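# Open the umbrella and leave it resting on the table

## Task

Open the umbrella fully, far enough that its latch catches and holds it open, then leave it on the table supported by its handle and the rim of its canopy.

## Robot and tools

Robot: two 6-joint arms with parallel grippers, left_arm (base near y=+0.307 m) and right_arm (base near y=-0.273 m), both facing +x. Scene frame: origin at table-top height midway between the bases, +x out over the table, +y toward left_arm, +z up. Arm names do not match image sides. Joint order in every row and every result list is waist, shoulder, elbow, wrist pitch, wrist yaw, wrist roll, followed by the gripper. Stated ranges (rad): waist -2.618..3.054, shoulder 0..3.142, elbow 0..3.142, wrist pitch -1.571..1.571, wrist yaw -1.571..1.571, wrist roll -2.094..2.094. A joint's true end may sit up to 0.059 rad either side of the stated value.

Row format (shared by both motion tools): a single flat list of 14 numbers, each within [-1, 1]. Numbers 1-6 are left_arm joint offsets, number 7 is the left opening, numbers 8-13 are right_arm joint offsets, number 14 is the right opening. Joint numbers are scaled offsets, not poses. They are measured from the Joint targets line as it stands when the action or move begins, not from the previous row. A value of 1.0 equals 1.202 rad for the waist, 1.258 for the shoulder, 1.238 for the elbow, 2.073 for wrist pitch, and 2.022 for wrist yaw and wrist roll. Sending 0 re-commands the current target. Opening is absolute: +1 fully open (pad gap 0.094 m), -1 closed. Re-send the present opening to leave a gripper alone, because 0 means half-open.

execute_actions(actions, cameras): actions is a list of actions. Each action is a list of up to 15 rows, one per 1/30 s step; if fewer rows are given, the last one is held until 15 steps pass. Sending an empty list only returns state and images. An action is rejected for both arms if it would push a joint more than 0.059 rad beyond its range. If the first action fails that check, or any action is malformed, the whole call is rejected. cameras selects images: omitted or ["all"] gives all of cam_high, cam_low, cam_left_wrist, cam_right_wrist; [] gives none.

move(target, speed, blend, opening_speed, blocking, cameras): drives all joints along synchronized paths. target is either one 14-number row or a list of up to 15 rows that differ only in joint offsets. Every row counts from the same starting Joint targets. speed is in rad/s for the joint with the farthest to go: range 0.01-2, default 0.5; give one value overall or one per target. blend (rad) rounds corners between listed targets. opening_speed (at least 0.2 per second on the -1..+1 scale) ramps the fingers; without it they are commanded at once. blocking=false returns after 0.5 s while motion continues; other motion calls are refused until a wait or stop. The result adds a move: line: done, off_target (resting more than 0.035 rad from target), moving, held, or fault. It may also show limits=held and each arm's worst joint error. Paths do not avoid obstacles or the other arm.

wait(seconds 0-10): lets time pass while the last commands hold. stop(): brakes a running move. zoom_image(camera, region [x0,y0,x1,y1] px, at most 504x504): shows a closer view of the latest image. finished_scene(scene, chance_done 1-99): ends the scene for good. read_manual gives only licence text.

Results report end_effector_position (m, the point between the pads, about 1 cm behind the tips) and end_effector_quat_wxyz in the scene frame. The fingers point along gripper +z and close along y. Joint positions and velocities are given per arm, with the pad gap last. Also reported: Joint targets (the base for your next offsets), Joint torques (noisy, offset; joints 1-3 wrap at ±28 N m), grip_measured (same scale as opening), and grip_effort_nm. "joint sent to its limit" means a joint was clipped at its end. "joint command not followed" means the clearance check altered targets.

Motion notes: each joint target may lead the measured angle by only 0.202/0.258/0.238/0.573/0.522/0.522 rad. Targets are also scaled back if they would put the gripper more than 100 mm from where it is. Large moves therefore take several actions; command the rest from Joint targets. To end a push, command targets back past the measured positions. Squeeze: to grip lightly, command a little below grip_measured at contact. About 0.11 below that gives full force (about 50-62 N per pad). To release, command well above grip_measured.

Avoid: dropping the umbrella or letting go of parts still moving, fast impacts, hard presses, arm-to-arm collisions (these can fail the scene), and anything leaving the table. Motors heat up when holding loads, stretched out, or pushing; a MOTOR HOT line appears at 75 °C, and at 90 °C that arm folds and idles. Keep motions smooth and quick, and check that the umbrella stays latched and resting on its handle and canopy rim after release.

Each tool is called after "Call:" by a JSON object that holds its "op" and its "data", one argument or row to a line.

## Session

Call:
{"op": "execute_actions", "data": {
  "actions": []
}}

Scene clock: 0.00 s.
left_arm: end_effector_position=(+0.5959, +0.4043, +0.2207) grip_measured=+1.000 grip_effort_nm=n/a end_effector_quat_wxyz=(+0.654, +0.378, +0.634, -0.163) | right_arm: end_effector_position=(+0.1480, -0.4587, +0.1654) grip_measured=+1.000 grip_effort_nm=n/a end_effector_quat_wxyz=(+0.072, +0.916, +0.386, -0.084)
Joint names: [waist, shoulder, elbow, wrist pitch, wrist yaw, wrist roll]
Joint positions: left_arm=[0.458 2.394 1.981 0.157 1.203 0.533 0.094] | right_arm=[-0.875 1.318 1.218 -1.393 0.208 1.528 0.094]
Joint velocities: left_arm=[0.007 0.002 0.002 0.007 -0.095 -0.007 0] | right_arm=[-0.002 -0.002 0.012 0.007 -0.037 0.037 0]
Joint torques (N m): no reading
Motor temperatures (°C): left_arm=[34 34 37 33 32 31 31] | right_arm=[34 35 34 33 33 34 34]
Heat: left arm: 37 °C; right arm: 35 °C.
Joint targets: left_arm=[0.458 2.391 1.986 0.144 1.208 0.531] | right_arm=[-0.875 1.313 1.224 -1.399 0.218 1.527]
Tool commands: left_gripper/opening=+1.0 right_gripper/opening=+1.0

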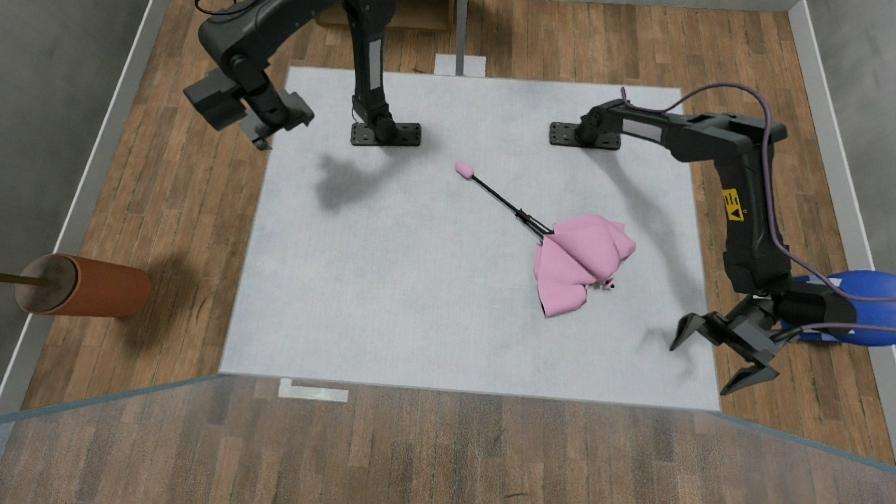

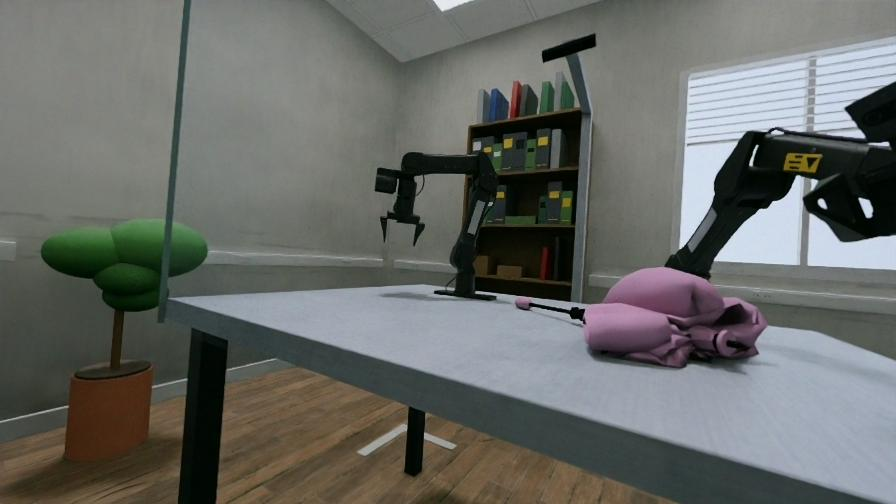

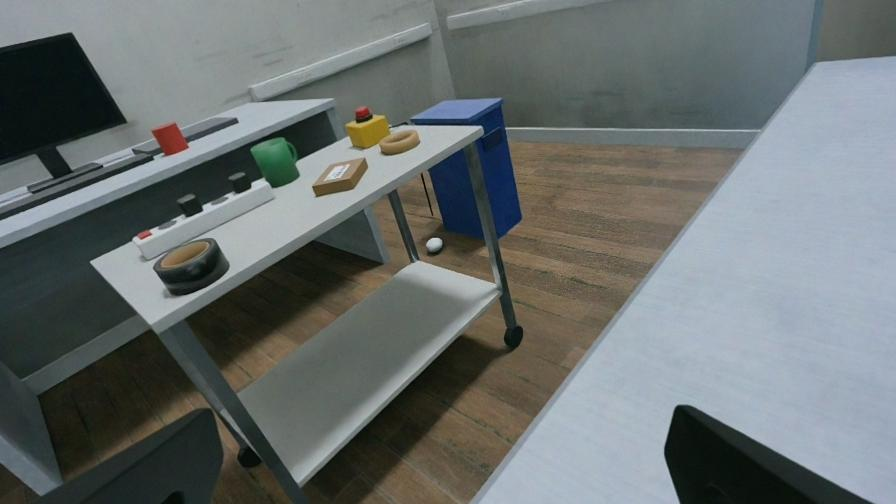

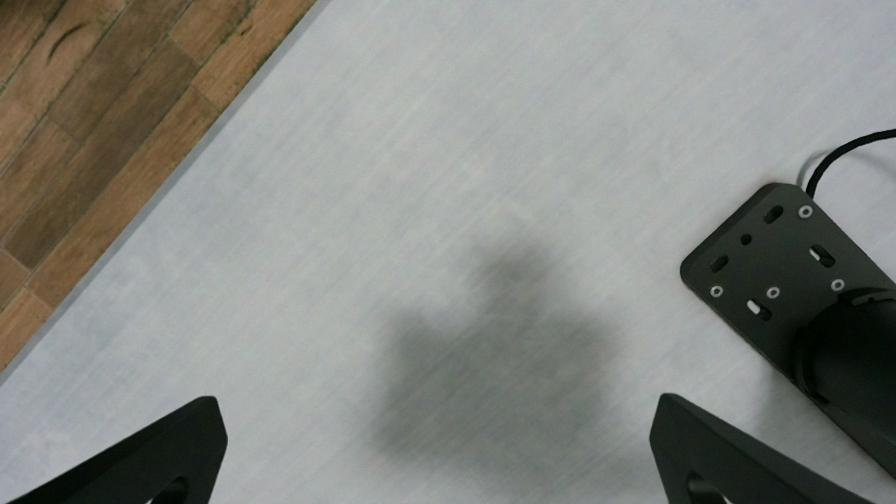

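Call:
{"op": "zoom_image", "data": {
  "camera": "cam_high",
  "region": [440, 140, 660, 330]
}}

Call:
{"op": "zoom_image", "data": {
  "camera": "cam_low",
  "region": [500, 250, 780, 380]
}}

Scaled by 2.291 from the camera's 896x504 image, which has a finer 1280x720 frame.

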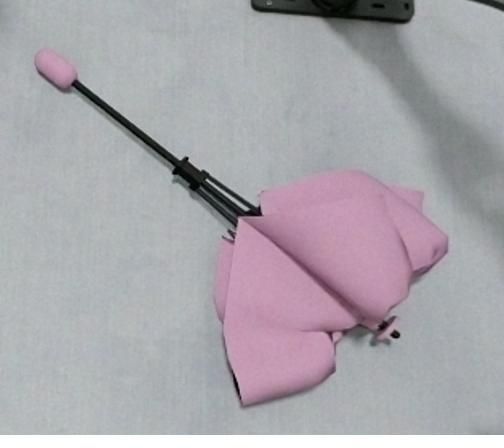

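Scaled by 1.800 from the camera's 896x504 image, which has a finer 1280x720 frame.

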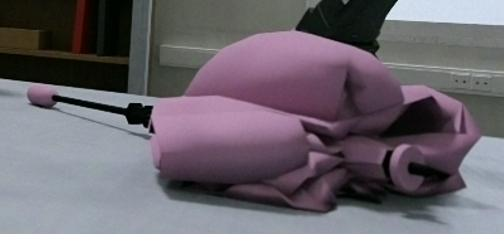

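Call:
{"op": "move", "data": {
  "target": [-0.381, -0.6288, -0.4733, -0.3589, -0.7953, -0.9797, 0.4, 0.8735, -0.0839, -0.1547, 0.0996, -0.0227, -0.2885, 0.4],
  "speed": 0.9,
  "cameras": ["cam_high"]
}}

Scene clock: 16.83 s.
left_arm: end_effector_position=(+0.4434, +0.3645, +0.2277) grip_measured=+0.401 grip_effort_nm=-0.081 end_effector_quat_wxyz=(-0.400, +0.648, -0.636, +0.124) | right_arm: end_effector_position=(+0.2493, -0.2486, +0.1420) grip_measured=+0.402 grip_effort_nm=-0.144 end_effector_quat_wxyz=(+0.126, +0.356, +0.926, -0.019)
Joint names: [waist, shoulder, elbow, wrist pitch, wrist yaw, wrist roll]
Joint positions: left_arm=[0.004 1.62 1.422 -0.579 -0.383 -1.448 0.066] | right_arm=[0.17 1.227 1.051 -1.208 0.174 0.955 0.066]
Joint velocities: left_arm=[-0.012 0.002 -0.002 0.007 -0.007 -0.051 -0.001] | right_arm=[0.012 0.002 -0.012 0.022 -0.066 0.007 -0.001]
Joint torques (N m): left_arm=[-0.38 -8.34 5.85 1.68 -0.33 0.02] | right_arm=[0.46 -4.37 5.05 0.82 0.1 -0.1]
Motor temperatures (°C): left_arm=[34 39 39 35 32 31 31] | right_arm=[34 35 35 34 33 34 34]
Heat: left arm: 39 °C; right arm: 35 °C.
Joint targets: left_arm=[0.000 1.600 1.400 -0.600 -0.400 -1.450] | right_arm=[0.175 1.207 1.033 -1.192 0.172 0.944]
move: done
Images, in order (width x height): cam_high 896x504.

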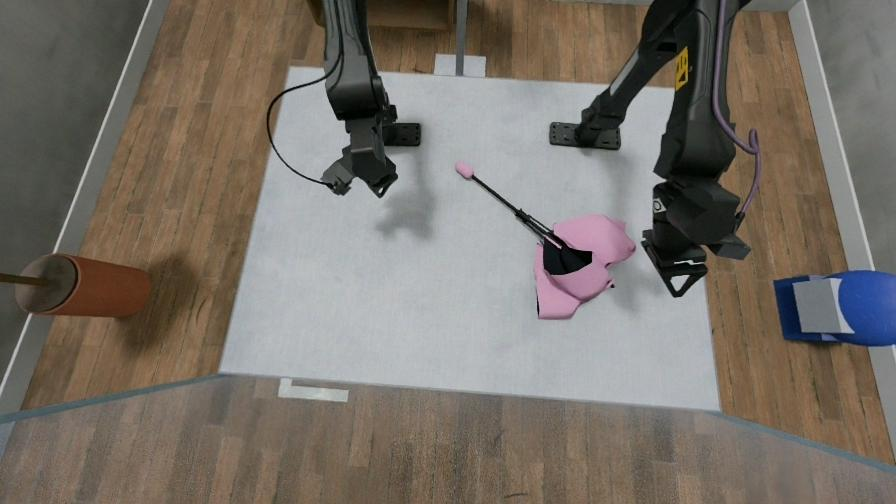

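Call:
{"op": "execute_actions", "data": {
  "actions": []
}}

Scene clock: 30.33 s.
left_arm: end_effector_position=(+0.4432, +0.3646, +0.2277) grip_measured=+0.401 grip_effort_nm=-0.081 end_effector_quat_wxyz=(-0.399, +0.648, -0.636, +0.124) | right_arm: end_effector_position=(+0.2496, -0.2485, +0.1421) grip_measured=+0.402 grip_effort_nm=-0.149 end_effector_quat_wxyz=(+0.126, +0.356, +0.926, -0.019)
Joint names: [waist, shoulder, elbow, wrist pitch, wrist yaw, wrist roll]
Joint positions: left_arm=[0.004 1.62 1.422 -0.579 -0.384 -1.448 0.066] | right_arm=[0.17 1.227 1.051 -1.206 0.174 0.955 0.066]
Joint velocities: left_arm=[0.012 -0.007 0.007 0.051 0.022 0.022 0] | right_arm=[-0.017 -0.002 -0.002 0.037 -0.051 0.037 0]
Joint torques (N m): left_arm=[-0.35 -8.32 5.85 1.68 -0.33 0.03] | right_arm=[0.47 -4.36 5.04 0.82 0.11 -0.08]
Motor temperatures (°C): left_arm=[34 37 39 35 32 31 31] | right_arm=[34 35 35 34 33 34 34]
Heat: left arm: 39 °C; right arm: 35 °C.
Joint targets: left_arm=[0.000 1.600 1.400 -0.600 -0.400 -1.449] | right_arm=[0.175 1.207 1.033 -1.192 0.172 0.944]
Tool commands: left_gripper/opening=+0.4 right_gripper/opening=+0.4

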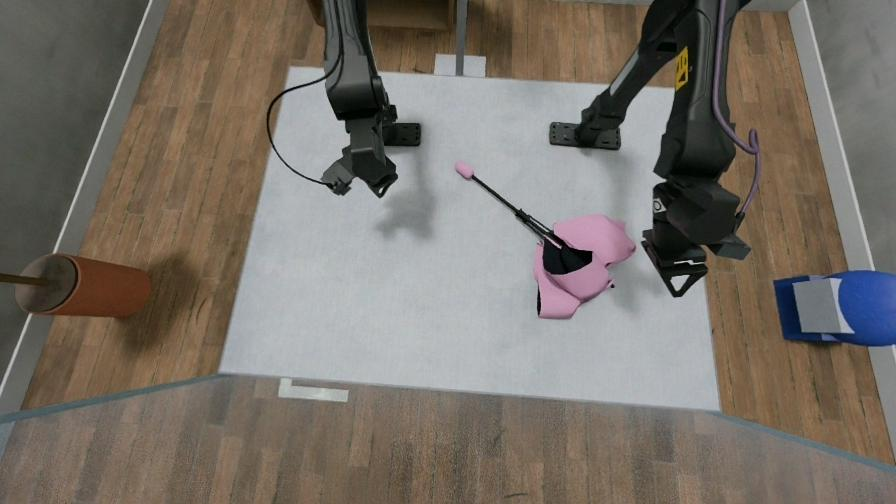

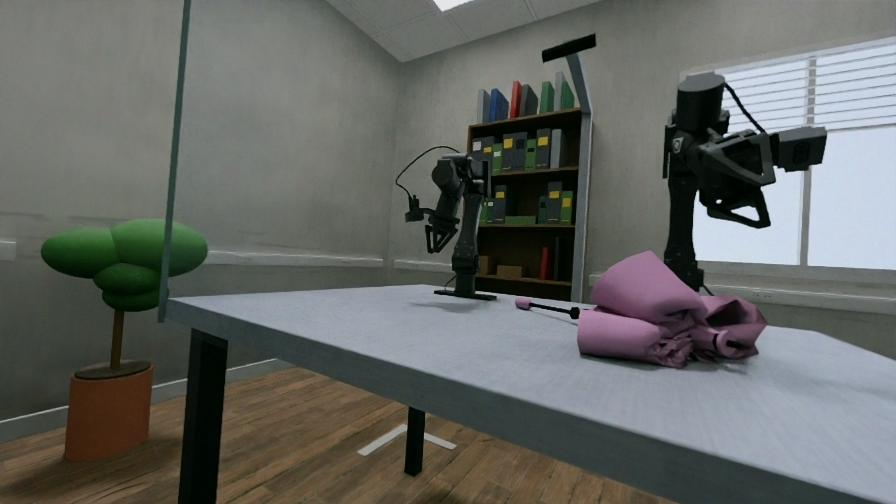

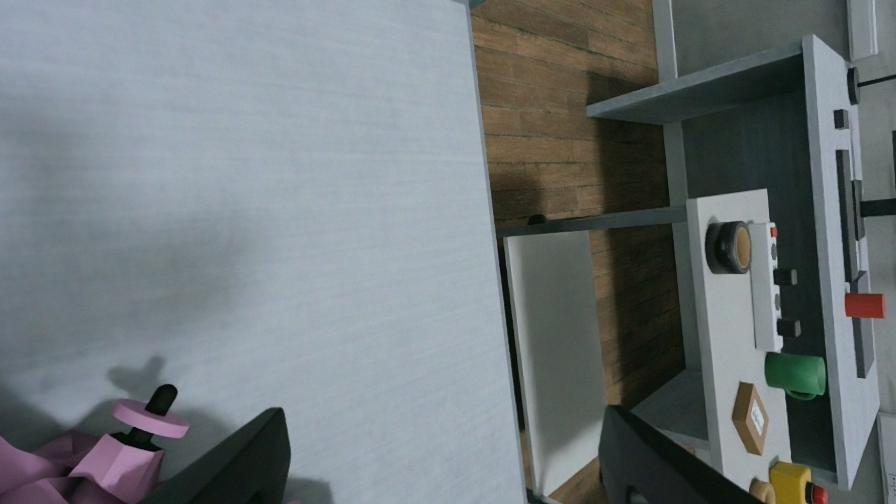

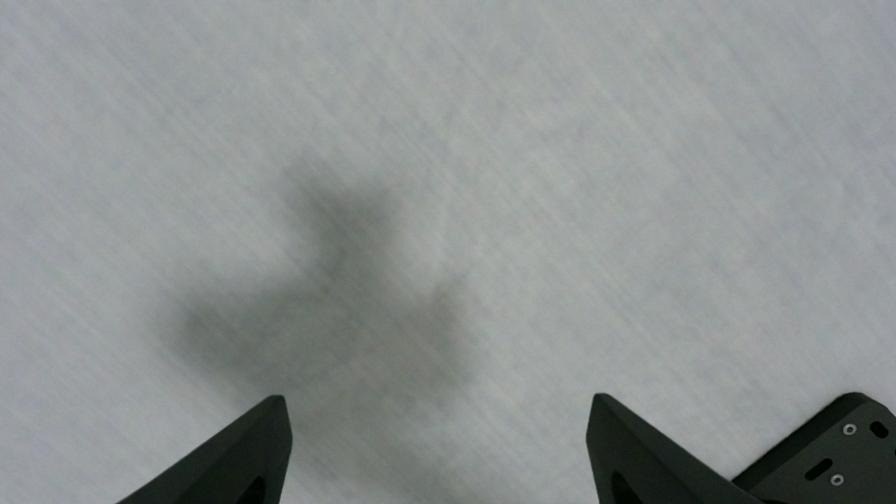

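Call:
{"op": "move", "data": {
  "target": [-0.772, 0, 0, -0.0482, -0.005, -0.223, 0.4, 0.859, -0.0755, -0.1551, 0.0984, -0.0331, -0.294, 0.4],
  "speed": 0.8
}}

Scene clock: 37.70 s.
left_arm: end_effector_position=(+0.2959, -0.0106, +0.2127) grip_measured=+0.401 grip_effort_nm=-0.076 end_effector_quat_wxyz=(+0.229, -0.477, +0.792, -0.306) | right_arm: end_effector_position=(+0.1066, -0.0580, +0.1129) grip_measured=+0.402 grip_effort_nm=-0.149 end_effector_quat_wxyz=(+0.140, -0.426, +0.891, +0.069)
Joint names: [waist, shoulder, elbow, wrist pitch, wrist yaw, wrist roll]
Joint positions: left_arm=[-0.934 1.62 1.422 -0.676 -0.393 -1.899 0.066] | right_arm=[1.203 1.13 0.86 -1.006 0.11 0.36 0.066]
Joint velocities: left_arm=[-0.007 0.002 0.002 -0.051 0.007 -0.037 0] | right_arm=[0.002 -0.002 -0.007 -0.037 -0.037 0.022 -0.001]
Joint torques (N m): left_arm=[0.5 -8.24 5.71 1.53 -0.36 0.01] | right_arm=[0.44 -3.7 5.26 1.03 0.02 -0.09]
Motor temperatures (°C): left_arm=[34 37 39 35 32 31 31] | right_arm=[34 35 35 34 33 34 34]
Heat: left arm: 39 °C; right arm: 35 °C.
Joint targets: left_arm=[-0.928 1.600 1.400 -0.700 -0.410 -1.901] | right_arm=[1.207 1.112 0.841 -0.988 0.105 0.350]
move: done

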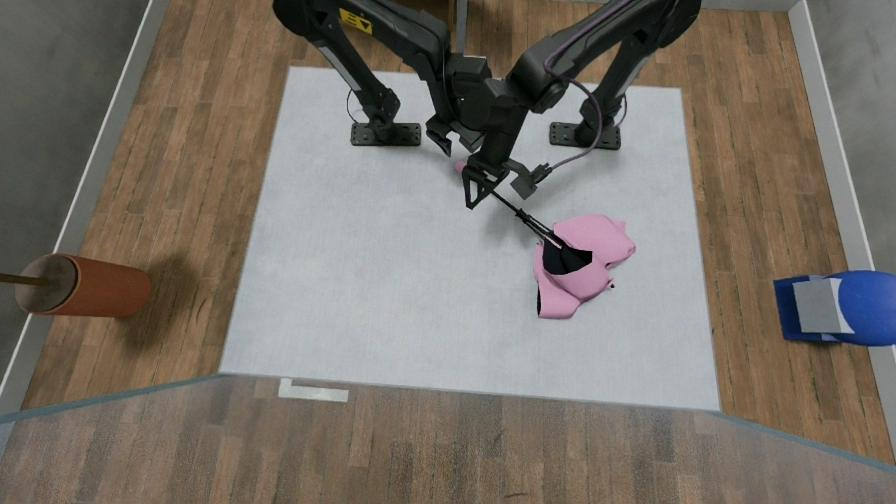

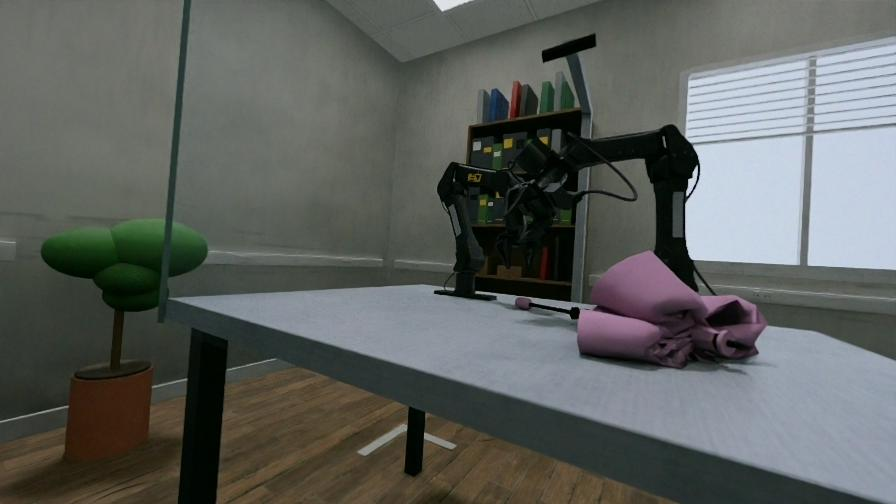

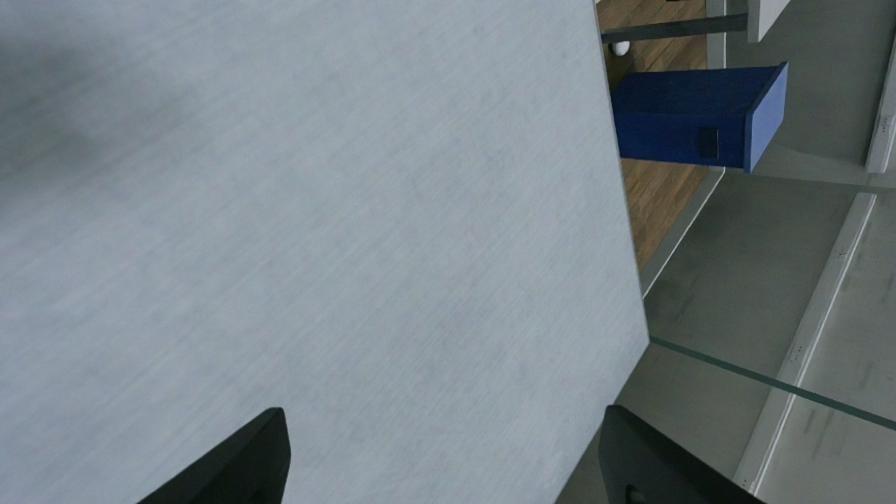

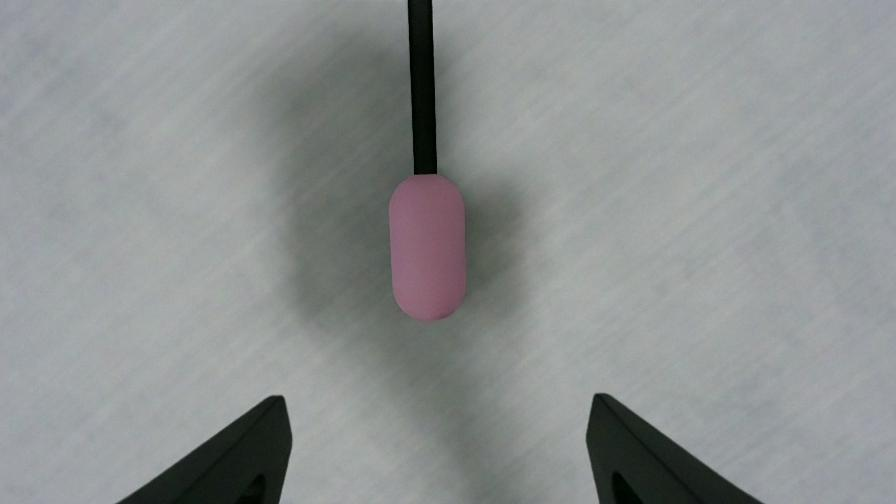

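Call:
{"op": "move", "data": {
  "target": [0.0028, 0.1578, 0.0522, -0.3391, -0.0107, -0.0088, 0.4, -0.0238, 0.1699, -0.165, 0.2038, -0.0066, -0.0176, 0.4],
  "speed": 0.6
}}

Scene clock: 65.33 s.
left_arm: end_effector_position=(+0.2142, +0.1118, +0.1199) grip_measured=+0.401 grip_effort_nm=-0.081 end_effector_quat_wxyz=(+0.192, -0.434, +0.874, +0.104) | right_arm: end_effector_position=(+0.1185, -0.0299, +0.0350) grip_measured=+0.402 grip_effort_nm=-0.149 end_effector_quat_wxyz=(+0.147, -0.433, +0.886, +0.078)
Joint names: [waist, shoulder, elbow, wrist pitch, wrist yaw, wrist roll]
Joint positions: left_arm=[-0.933 1.781 1.436 -1.385 -0.412 -1.913 0.066] | right_arm=[1.185 1.319 0.653 -0.584 0.1 0.325 0.066]
Joint velocities: left_arm=[0.002 0.007 0.017 -0.022 0.037 0.051 0] | right_arm=[0.017 0.007 0.007 -0.007 0.007 0.051 0]
Joint torques (N m): left_arm=[0.7 -5.6 8.39 -0.08 -0.45 -0.02] | right_arm=[-0.53 -2.91 5.03 1.06 -0.01 -0.08]
Motor temperatures (°C): left_arm=[34 36 39 36 32 31 31] | right_arm=[34 35 35 35 33 34 34]
Heat: left arm: 39 °C; right arm: 35 °C.
Joint targets: left_arm=[-0.925 1.798 1.465 -1.403 -0.432 -1.918] | right_arm=[1.179 1.326 0.637 -0.566 0.092 0.314]
move: done

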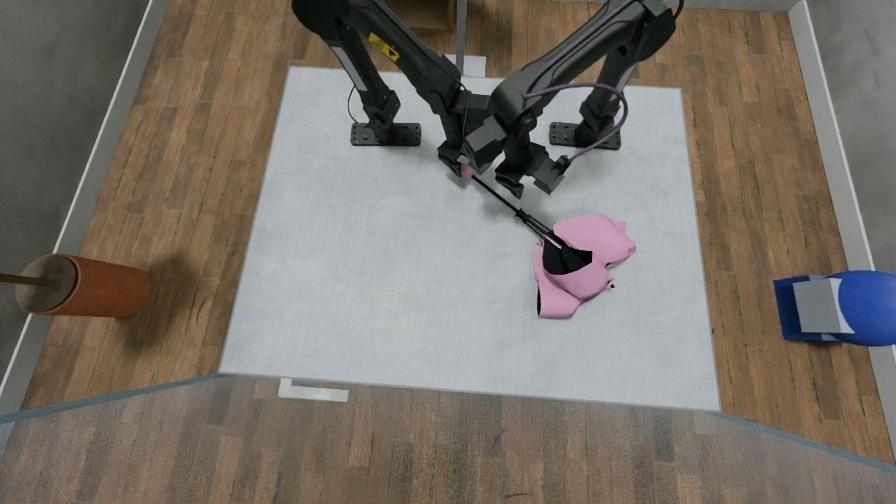

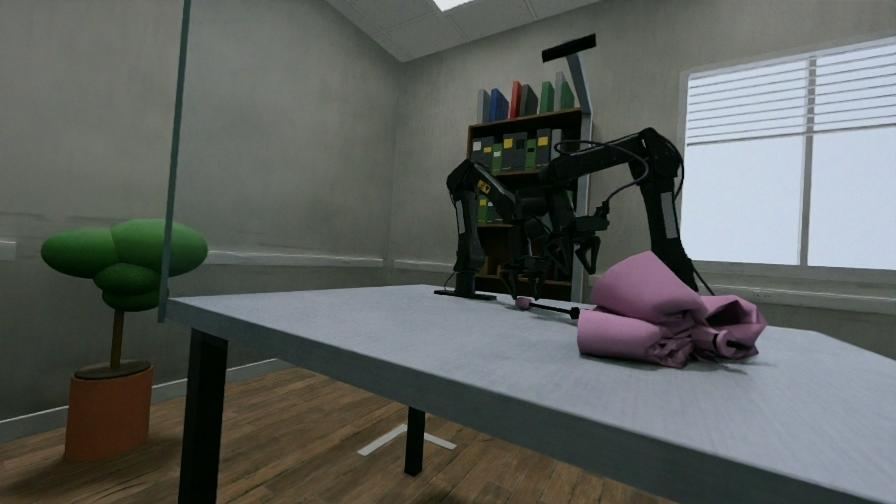

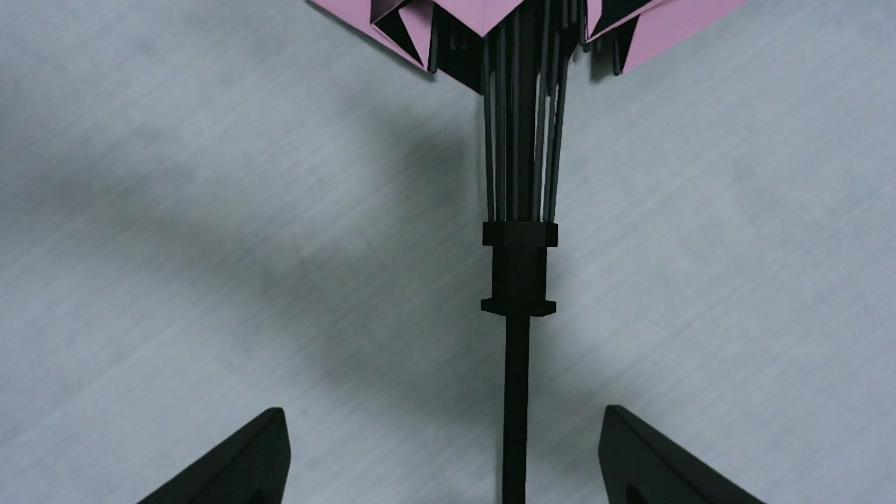

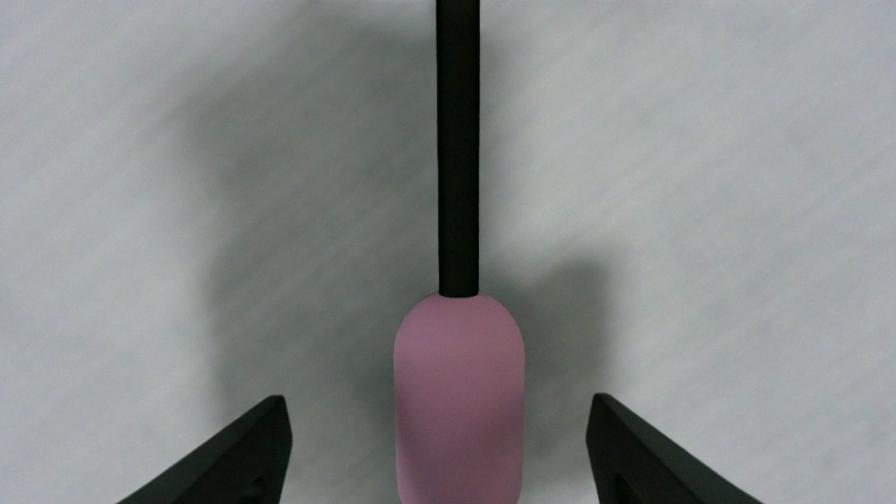

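Call:
{"op": "zoom_image", "data": {
  "camera": "cam_high",
  "region": [400, 60, 680, 260]
}}

Call:
{"op": "zoom_image", "data": {
  "camera": "cam_low",
  "region": [420, 120, 720, 350]
}}

Scaled by 1.800 from the camera's 896x504 image, which has a finer 1280x720 frame.

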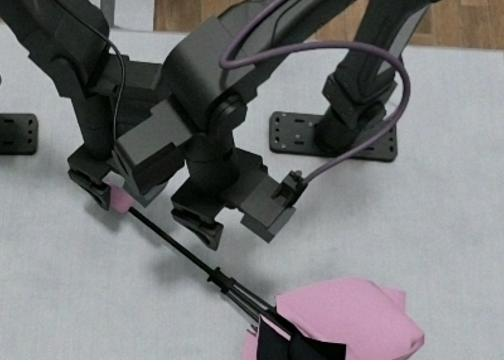

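Scaled by 1.680 from the camera's 896x504 image, which has a finer 1280x720 frame.

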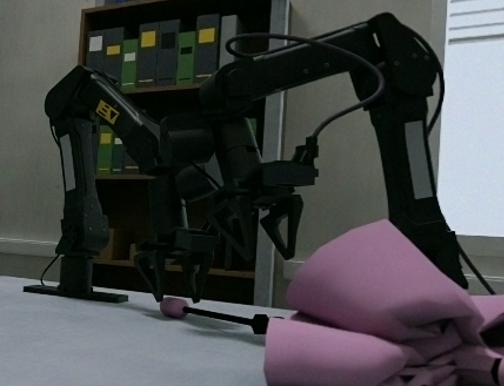

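Call:
{"op": "move", "data": {
  "target": [0.0478, 0.0869, -0.0506, 0.1004, -0.0038, 0.0192, 0.4, -0.0183, 0.0533, -0.0161, 0.0328, -0.0054, -0.012, 0.4],
  "speed": 0.4
}}

Scene clock: 127.53 s.
left_arm: end_effector_position=(+0.2488, +0.0979, +0.0787) grip_measured=+0.401 grip_effort_nm=-0.081 end_effector_quat_wxyz=(+0.196, -0.453, +0.865, +0.085) | right_arm: end_effector_position=(+0.1233, -0.0283, +0.0184) grip_measured=+0.402 grip_effort_nm=-0.149 end_effector_quat_wxyz=(+0.140, -0.436, +0.886, +0.073)
Joint names: [waist, shoulder, elbow, wrist pitch, wrist yaw, wrist roll]
Joint positions: left_arm=[-0.873 1.892 1.417 -1.196 -0.42 -1.886 0.066] | right_arm=[1.162 1.384 0.634 -0.516 0.09 0.3 0.066]
Joint velocities: left_arm=[0.012 -0.002 -0.002 0.022 -0.022 0.007 0] | right_arm=[0.002 0.007 0.007 -0.095 0.022 -0.022 -0.001]
Joint torques (N m): left_arm=[0.54 -6.54 4.83 0.28 -0.46 0.12] | right_arm=[-0.53 -3.11 4.75 1.05 -0.03 -0.1]
Motor temperatures (°C): left_arm=[34 36 40 34 32 31 31] | right_arm=[34 35 35 35 33 34 34]
Heat: left arm: 40 °C; right arm: 35 °C.
Joint targets: left_arm=[-0.868 1.908 1.402 -1.195 -0.440 -1.880] | right_arm=[1.157 1.393 0.617 -0.498 0.081 0.290]
move: done

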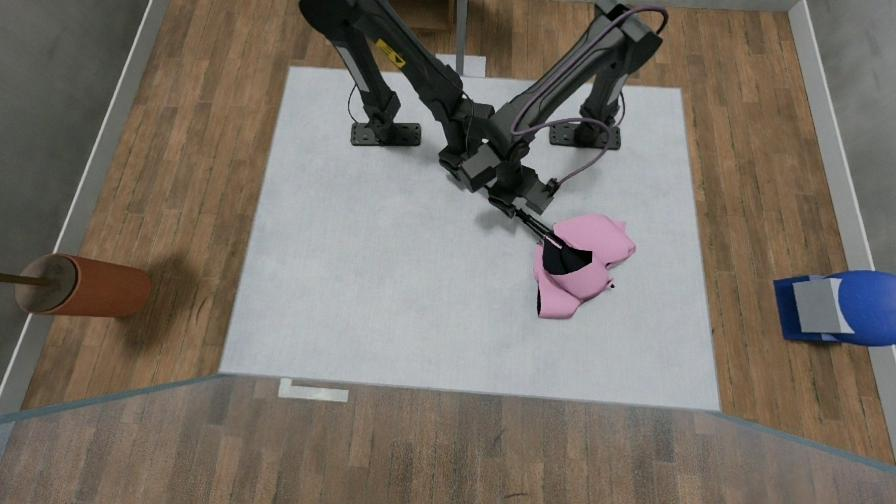

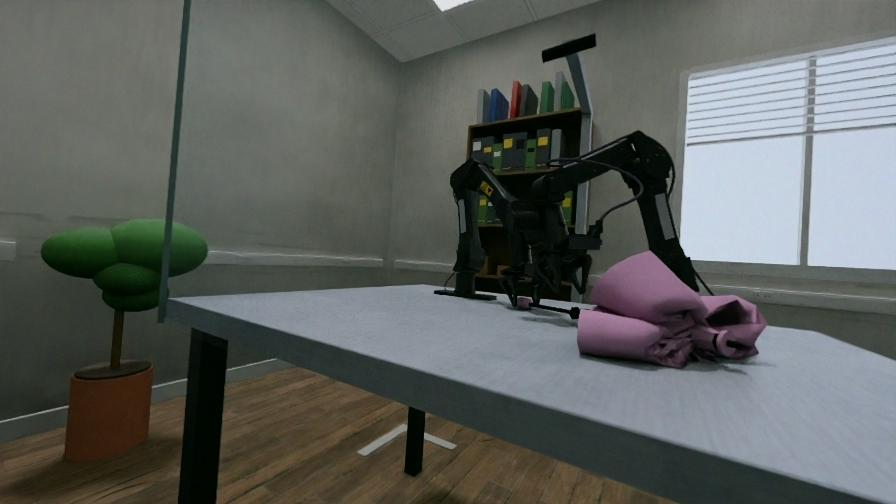

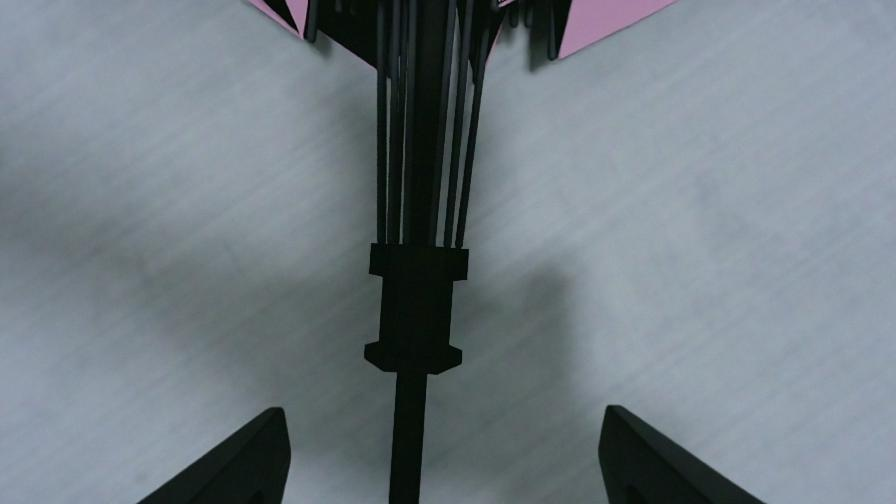

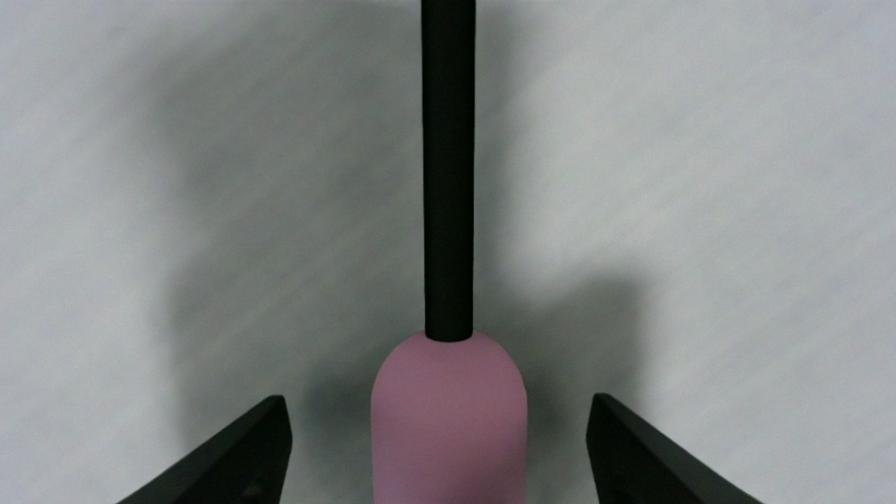

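Call:
{"op": "move", "data": {
  "target": [0.0297, 0.0106, -0.1076, 0.0776, -0.0031, 0.0387, 0.4, 0, 0, 0, 0, 0, 0, -0.55],
  "speed": 0.3,
  "opening_speed": 0.8
}}

Scene clock: 152.73 s.
left_arm: end_effector_position=(+0.2539, +0.1114, +0.0431) grip_measured=+0.401 grip_effort_nm=-0.081 end_effector_quat_wxyz=(+0.195, -0.436, +0.874, +0.089) | right_arm: end_effector_position=(+0.1233, -0.0281, +0.0184) grip_measured=-0.379 grip_effort_nm=-1.057 end_effector_quat_wxyz=(+0.140, -0.436, +0.886, +0.073)
Joint names: [waist, shoulder, elbow, wrist pitch, wrist yaw, wrist roll]
Joint positions: left_arm=[-0.838 1.903 1.284 -1.036 -0.425 -1.807 0.066] | right_arm=[1.162 1.384 0.634 -0.515 0.089 0.3 0.029]
Joint velocities: left_arm=[-0.002 -0.007 0.017 -0.037 -0.022 0.022 0] | right_arm=[-0.002 0.007 -0.007 0.037 -0.095 0.037 -0.002]
Joint torques (N m): left_arm=[0.54 -6.31 4.62 0.32 -0.46 0.11] | right_arm=[-0.54 -3.03 4.77 1.06 -0.03 -0.07]
Motor temperatures (°C): left_arm=[34 37 38 34 32 31 31] | right_arm=[34 35 34 36 33 34 34]
Heat: left arm: 38 °C; right arm: 36 °C.
Joint targets: left_arm=[-0.832 1.921 1.269 -1.034 -0.446 -1.801] | right_arm=[1.157 1.393 0.617 -0.498 0.081 0.290]
move: done

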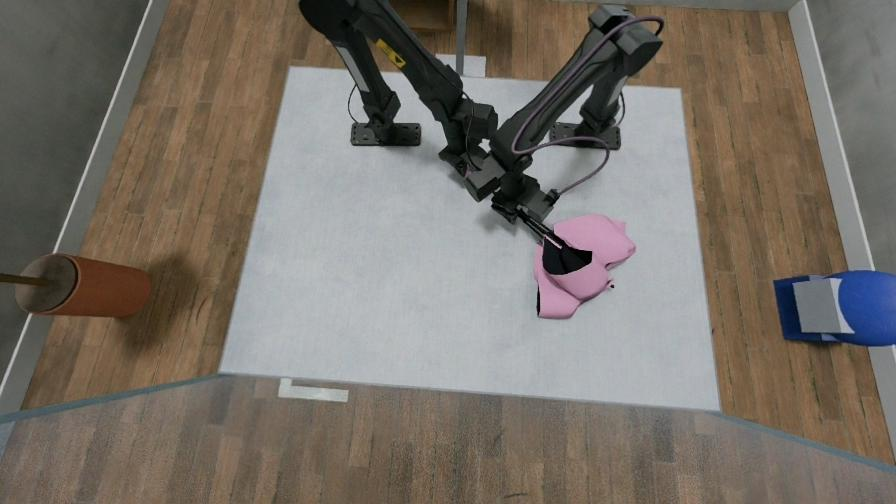

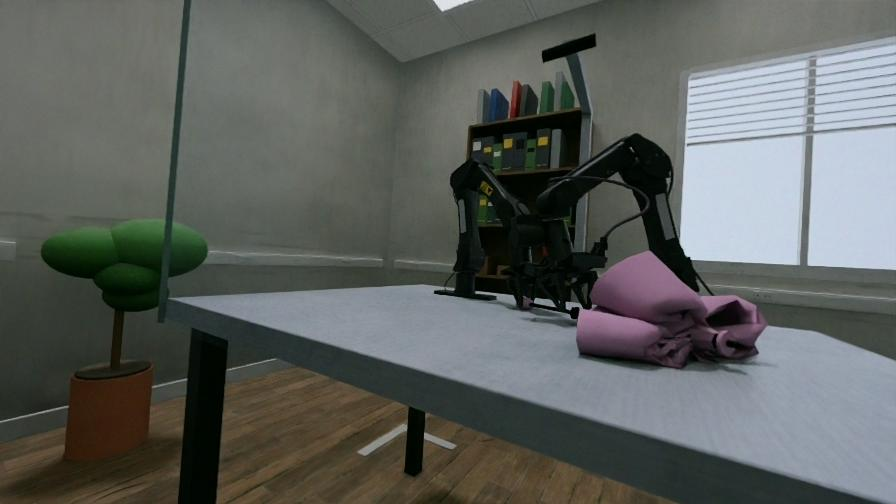

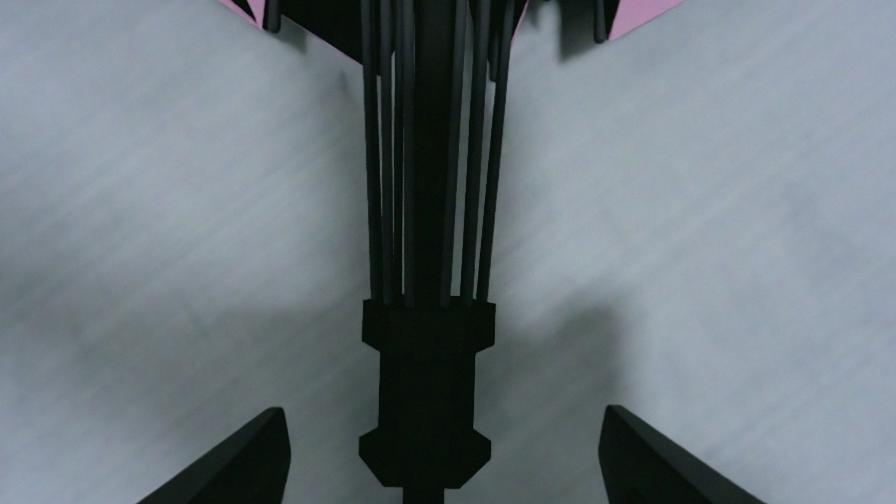

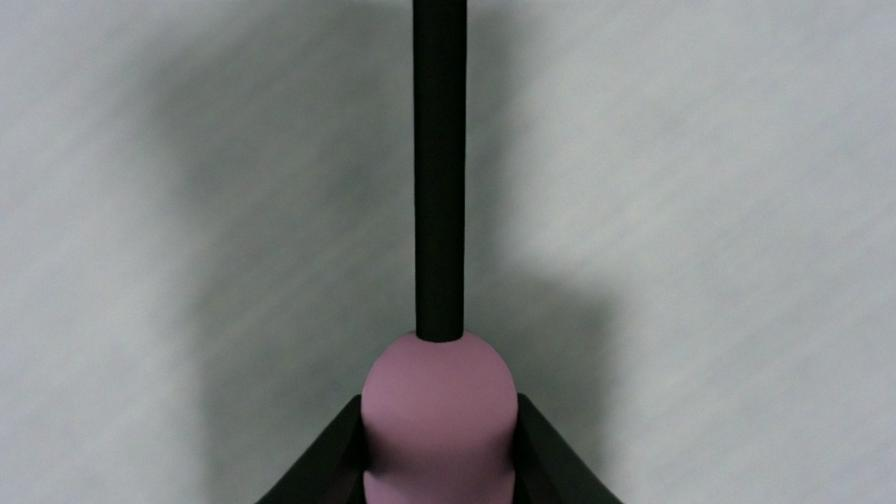

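Call:
{"op": "zoom_image", "data": {
  "camera": "cam_high",
  "region": [420, 80, 600, 260]
}}

Call:
{"op": "zoom_image", "data": {
  "camera": "cam_low",
  "region": [480, 180, 640, 340]
}}

Scaled by 2.800 from the camera's 896x504 image, which has a finer 1280x720 frame.

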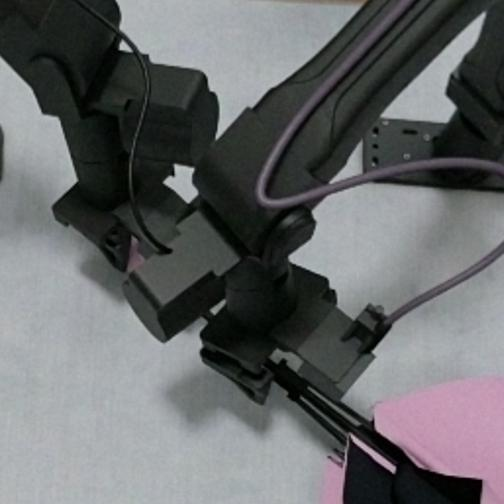

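Scaled by 3.150 from the camera's 896x504 image, which has a finer 1280x720 frame.

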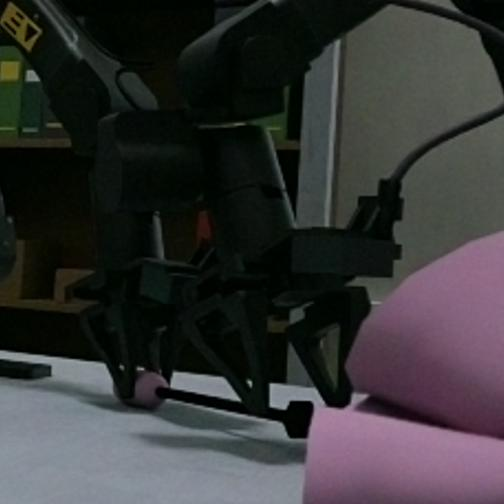

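Call:
{"op": "move", "data": {
  "target": [0.0166, 0.0076, -0.0581, 0.0422, -0.0023, 0.0205, 0.4, 0, 0, 0, 0, 0, 0, -0.55],
  "speed": 0.2
}}

Scene clock: 159.57 s.
left_arm: end_effector_position=(+0.2551, +0.1203, +0.0240) grip_measured=+0.401 grip_effort_nm=-0.081 end_effector_quat_wxyz=(+0.196, -0.427, +0.878, +0.093) | right_arm: end_effector_position=(+0.1233, -0.0281, +0.0184) grip_measured=-0.379 grip_effort_nm=-1.062 end_effector_quat_wxyz=(+0.140, -0.436, +0.886, +0.073)
Joint names: [waist, shoulder, elbow, wrist pitch, wrist yaw, wrist roll]
Joint positions: left_arm=[-0.818 1.912 1.212 -0.949 -0.43 -1.766 0.066] | right_arm=[1.162 1.384 0.634 -0.515 0.089 0.3 0.029]
Joint velocities: left_arm=[0.012 0.002 0.002 0.022 -0.022 -0.037 0] | right_arm=[-0.022 0.002 0.007 0.022 -0.037 -0.051 0]
Joint torques (N m): left_arm=[0.61 -6.17 4.38 0.34 -0.47 0.11] | right_arm=[-0.5 -3.1 4.74 1.05 -0.02 -0.08]
Motor temperatures (°C): left_arm=[34 37 38 34 32 31 30] | right_arm=[34 35 34 36 33 34 34]
Heat: left arm: 38 °C; right arm: 36 °C.
Joint targets: left_arm=[-0.812 1.931 1.197 -0.946 -0.451 -1.760] | right_arm=[1.157 1.393 0.617 -0.498 0.081 0.290]
move: done

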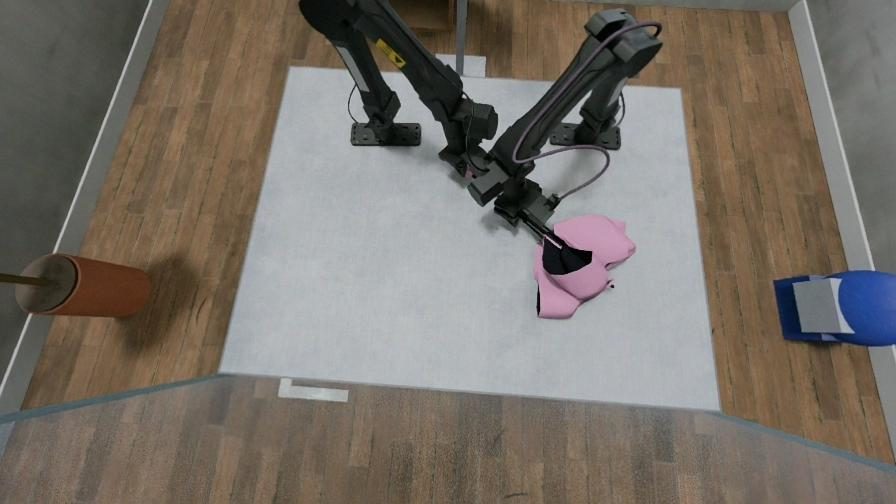

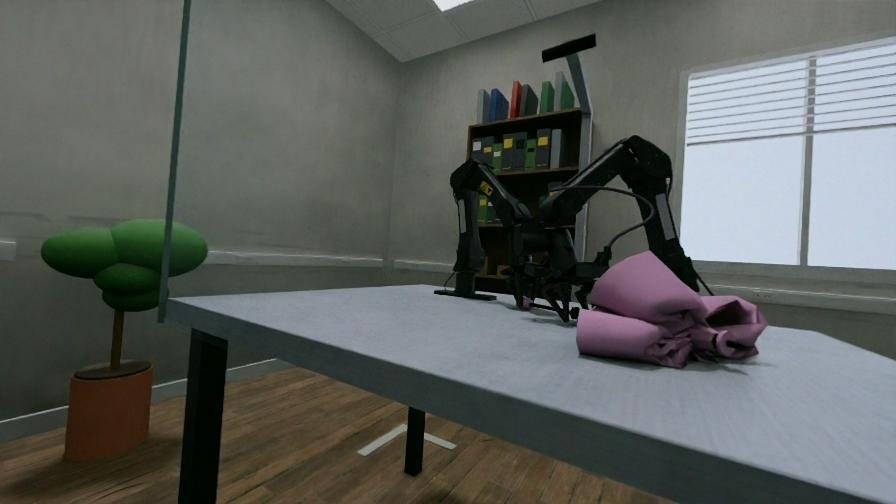

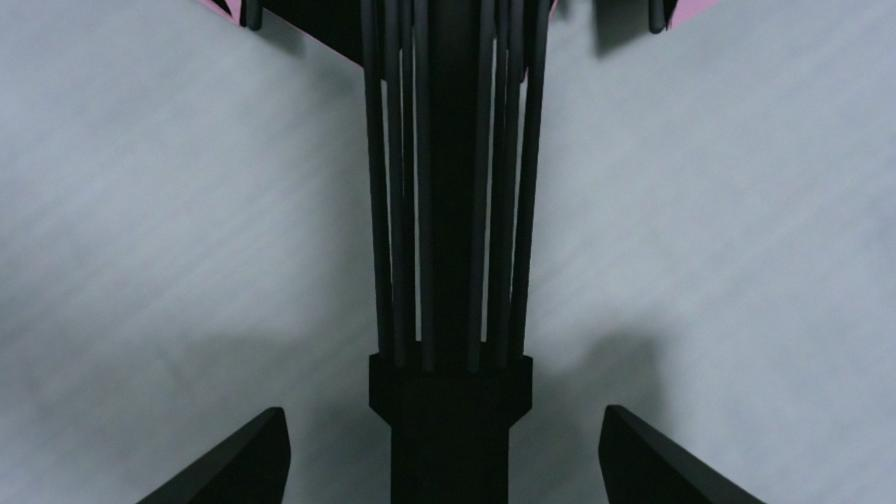

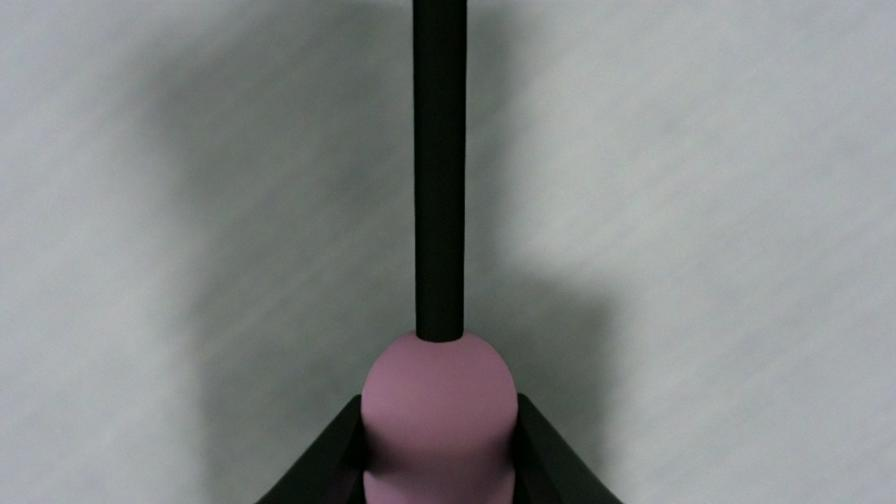

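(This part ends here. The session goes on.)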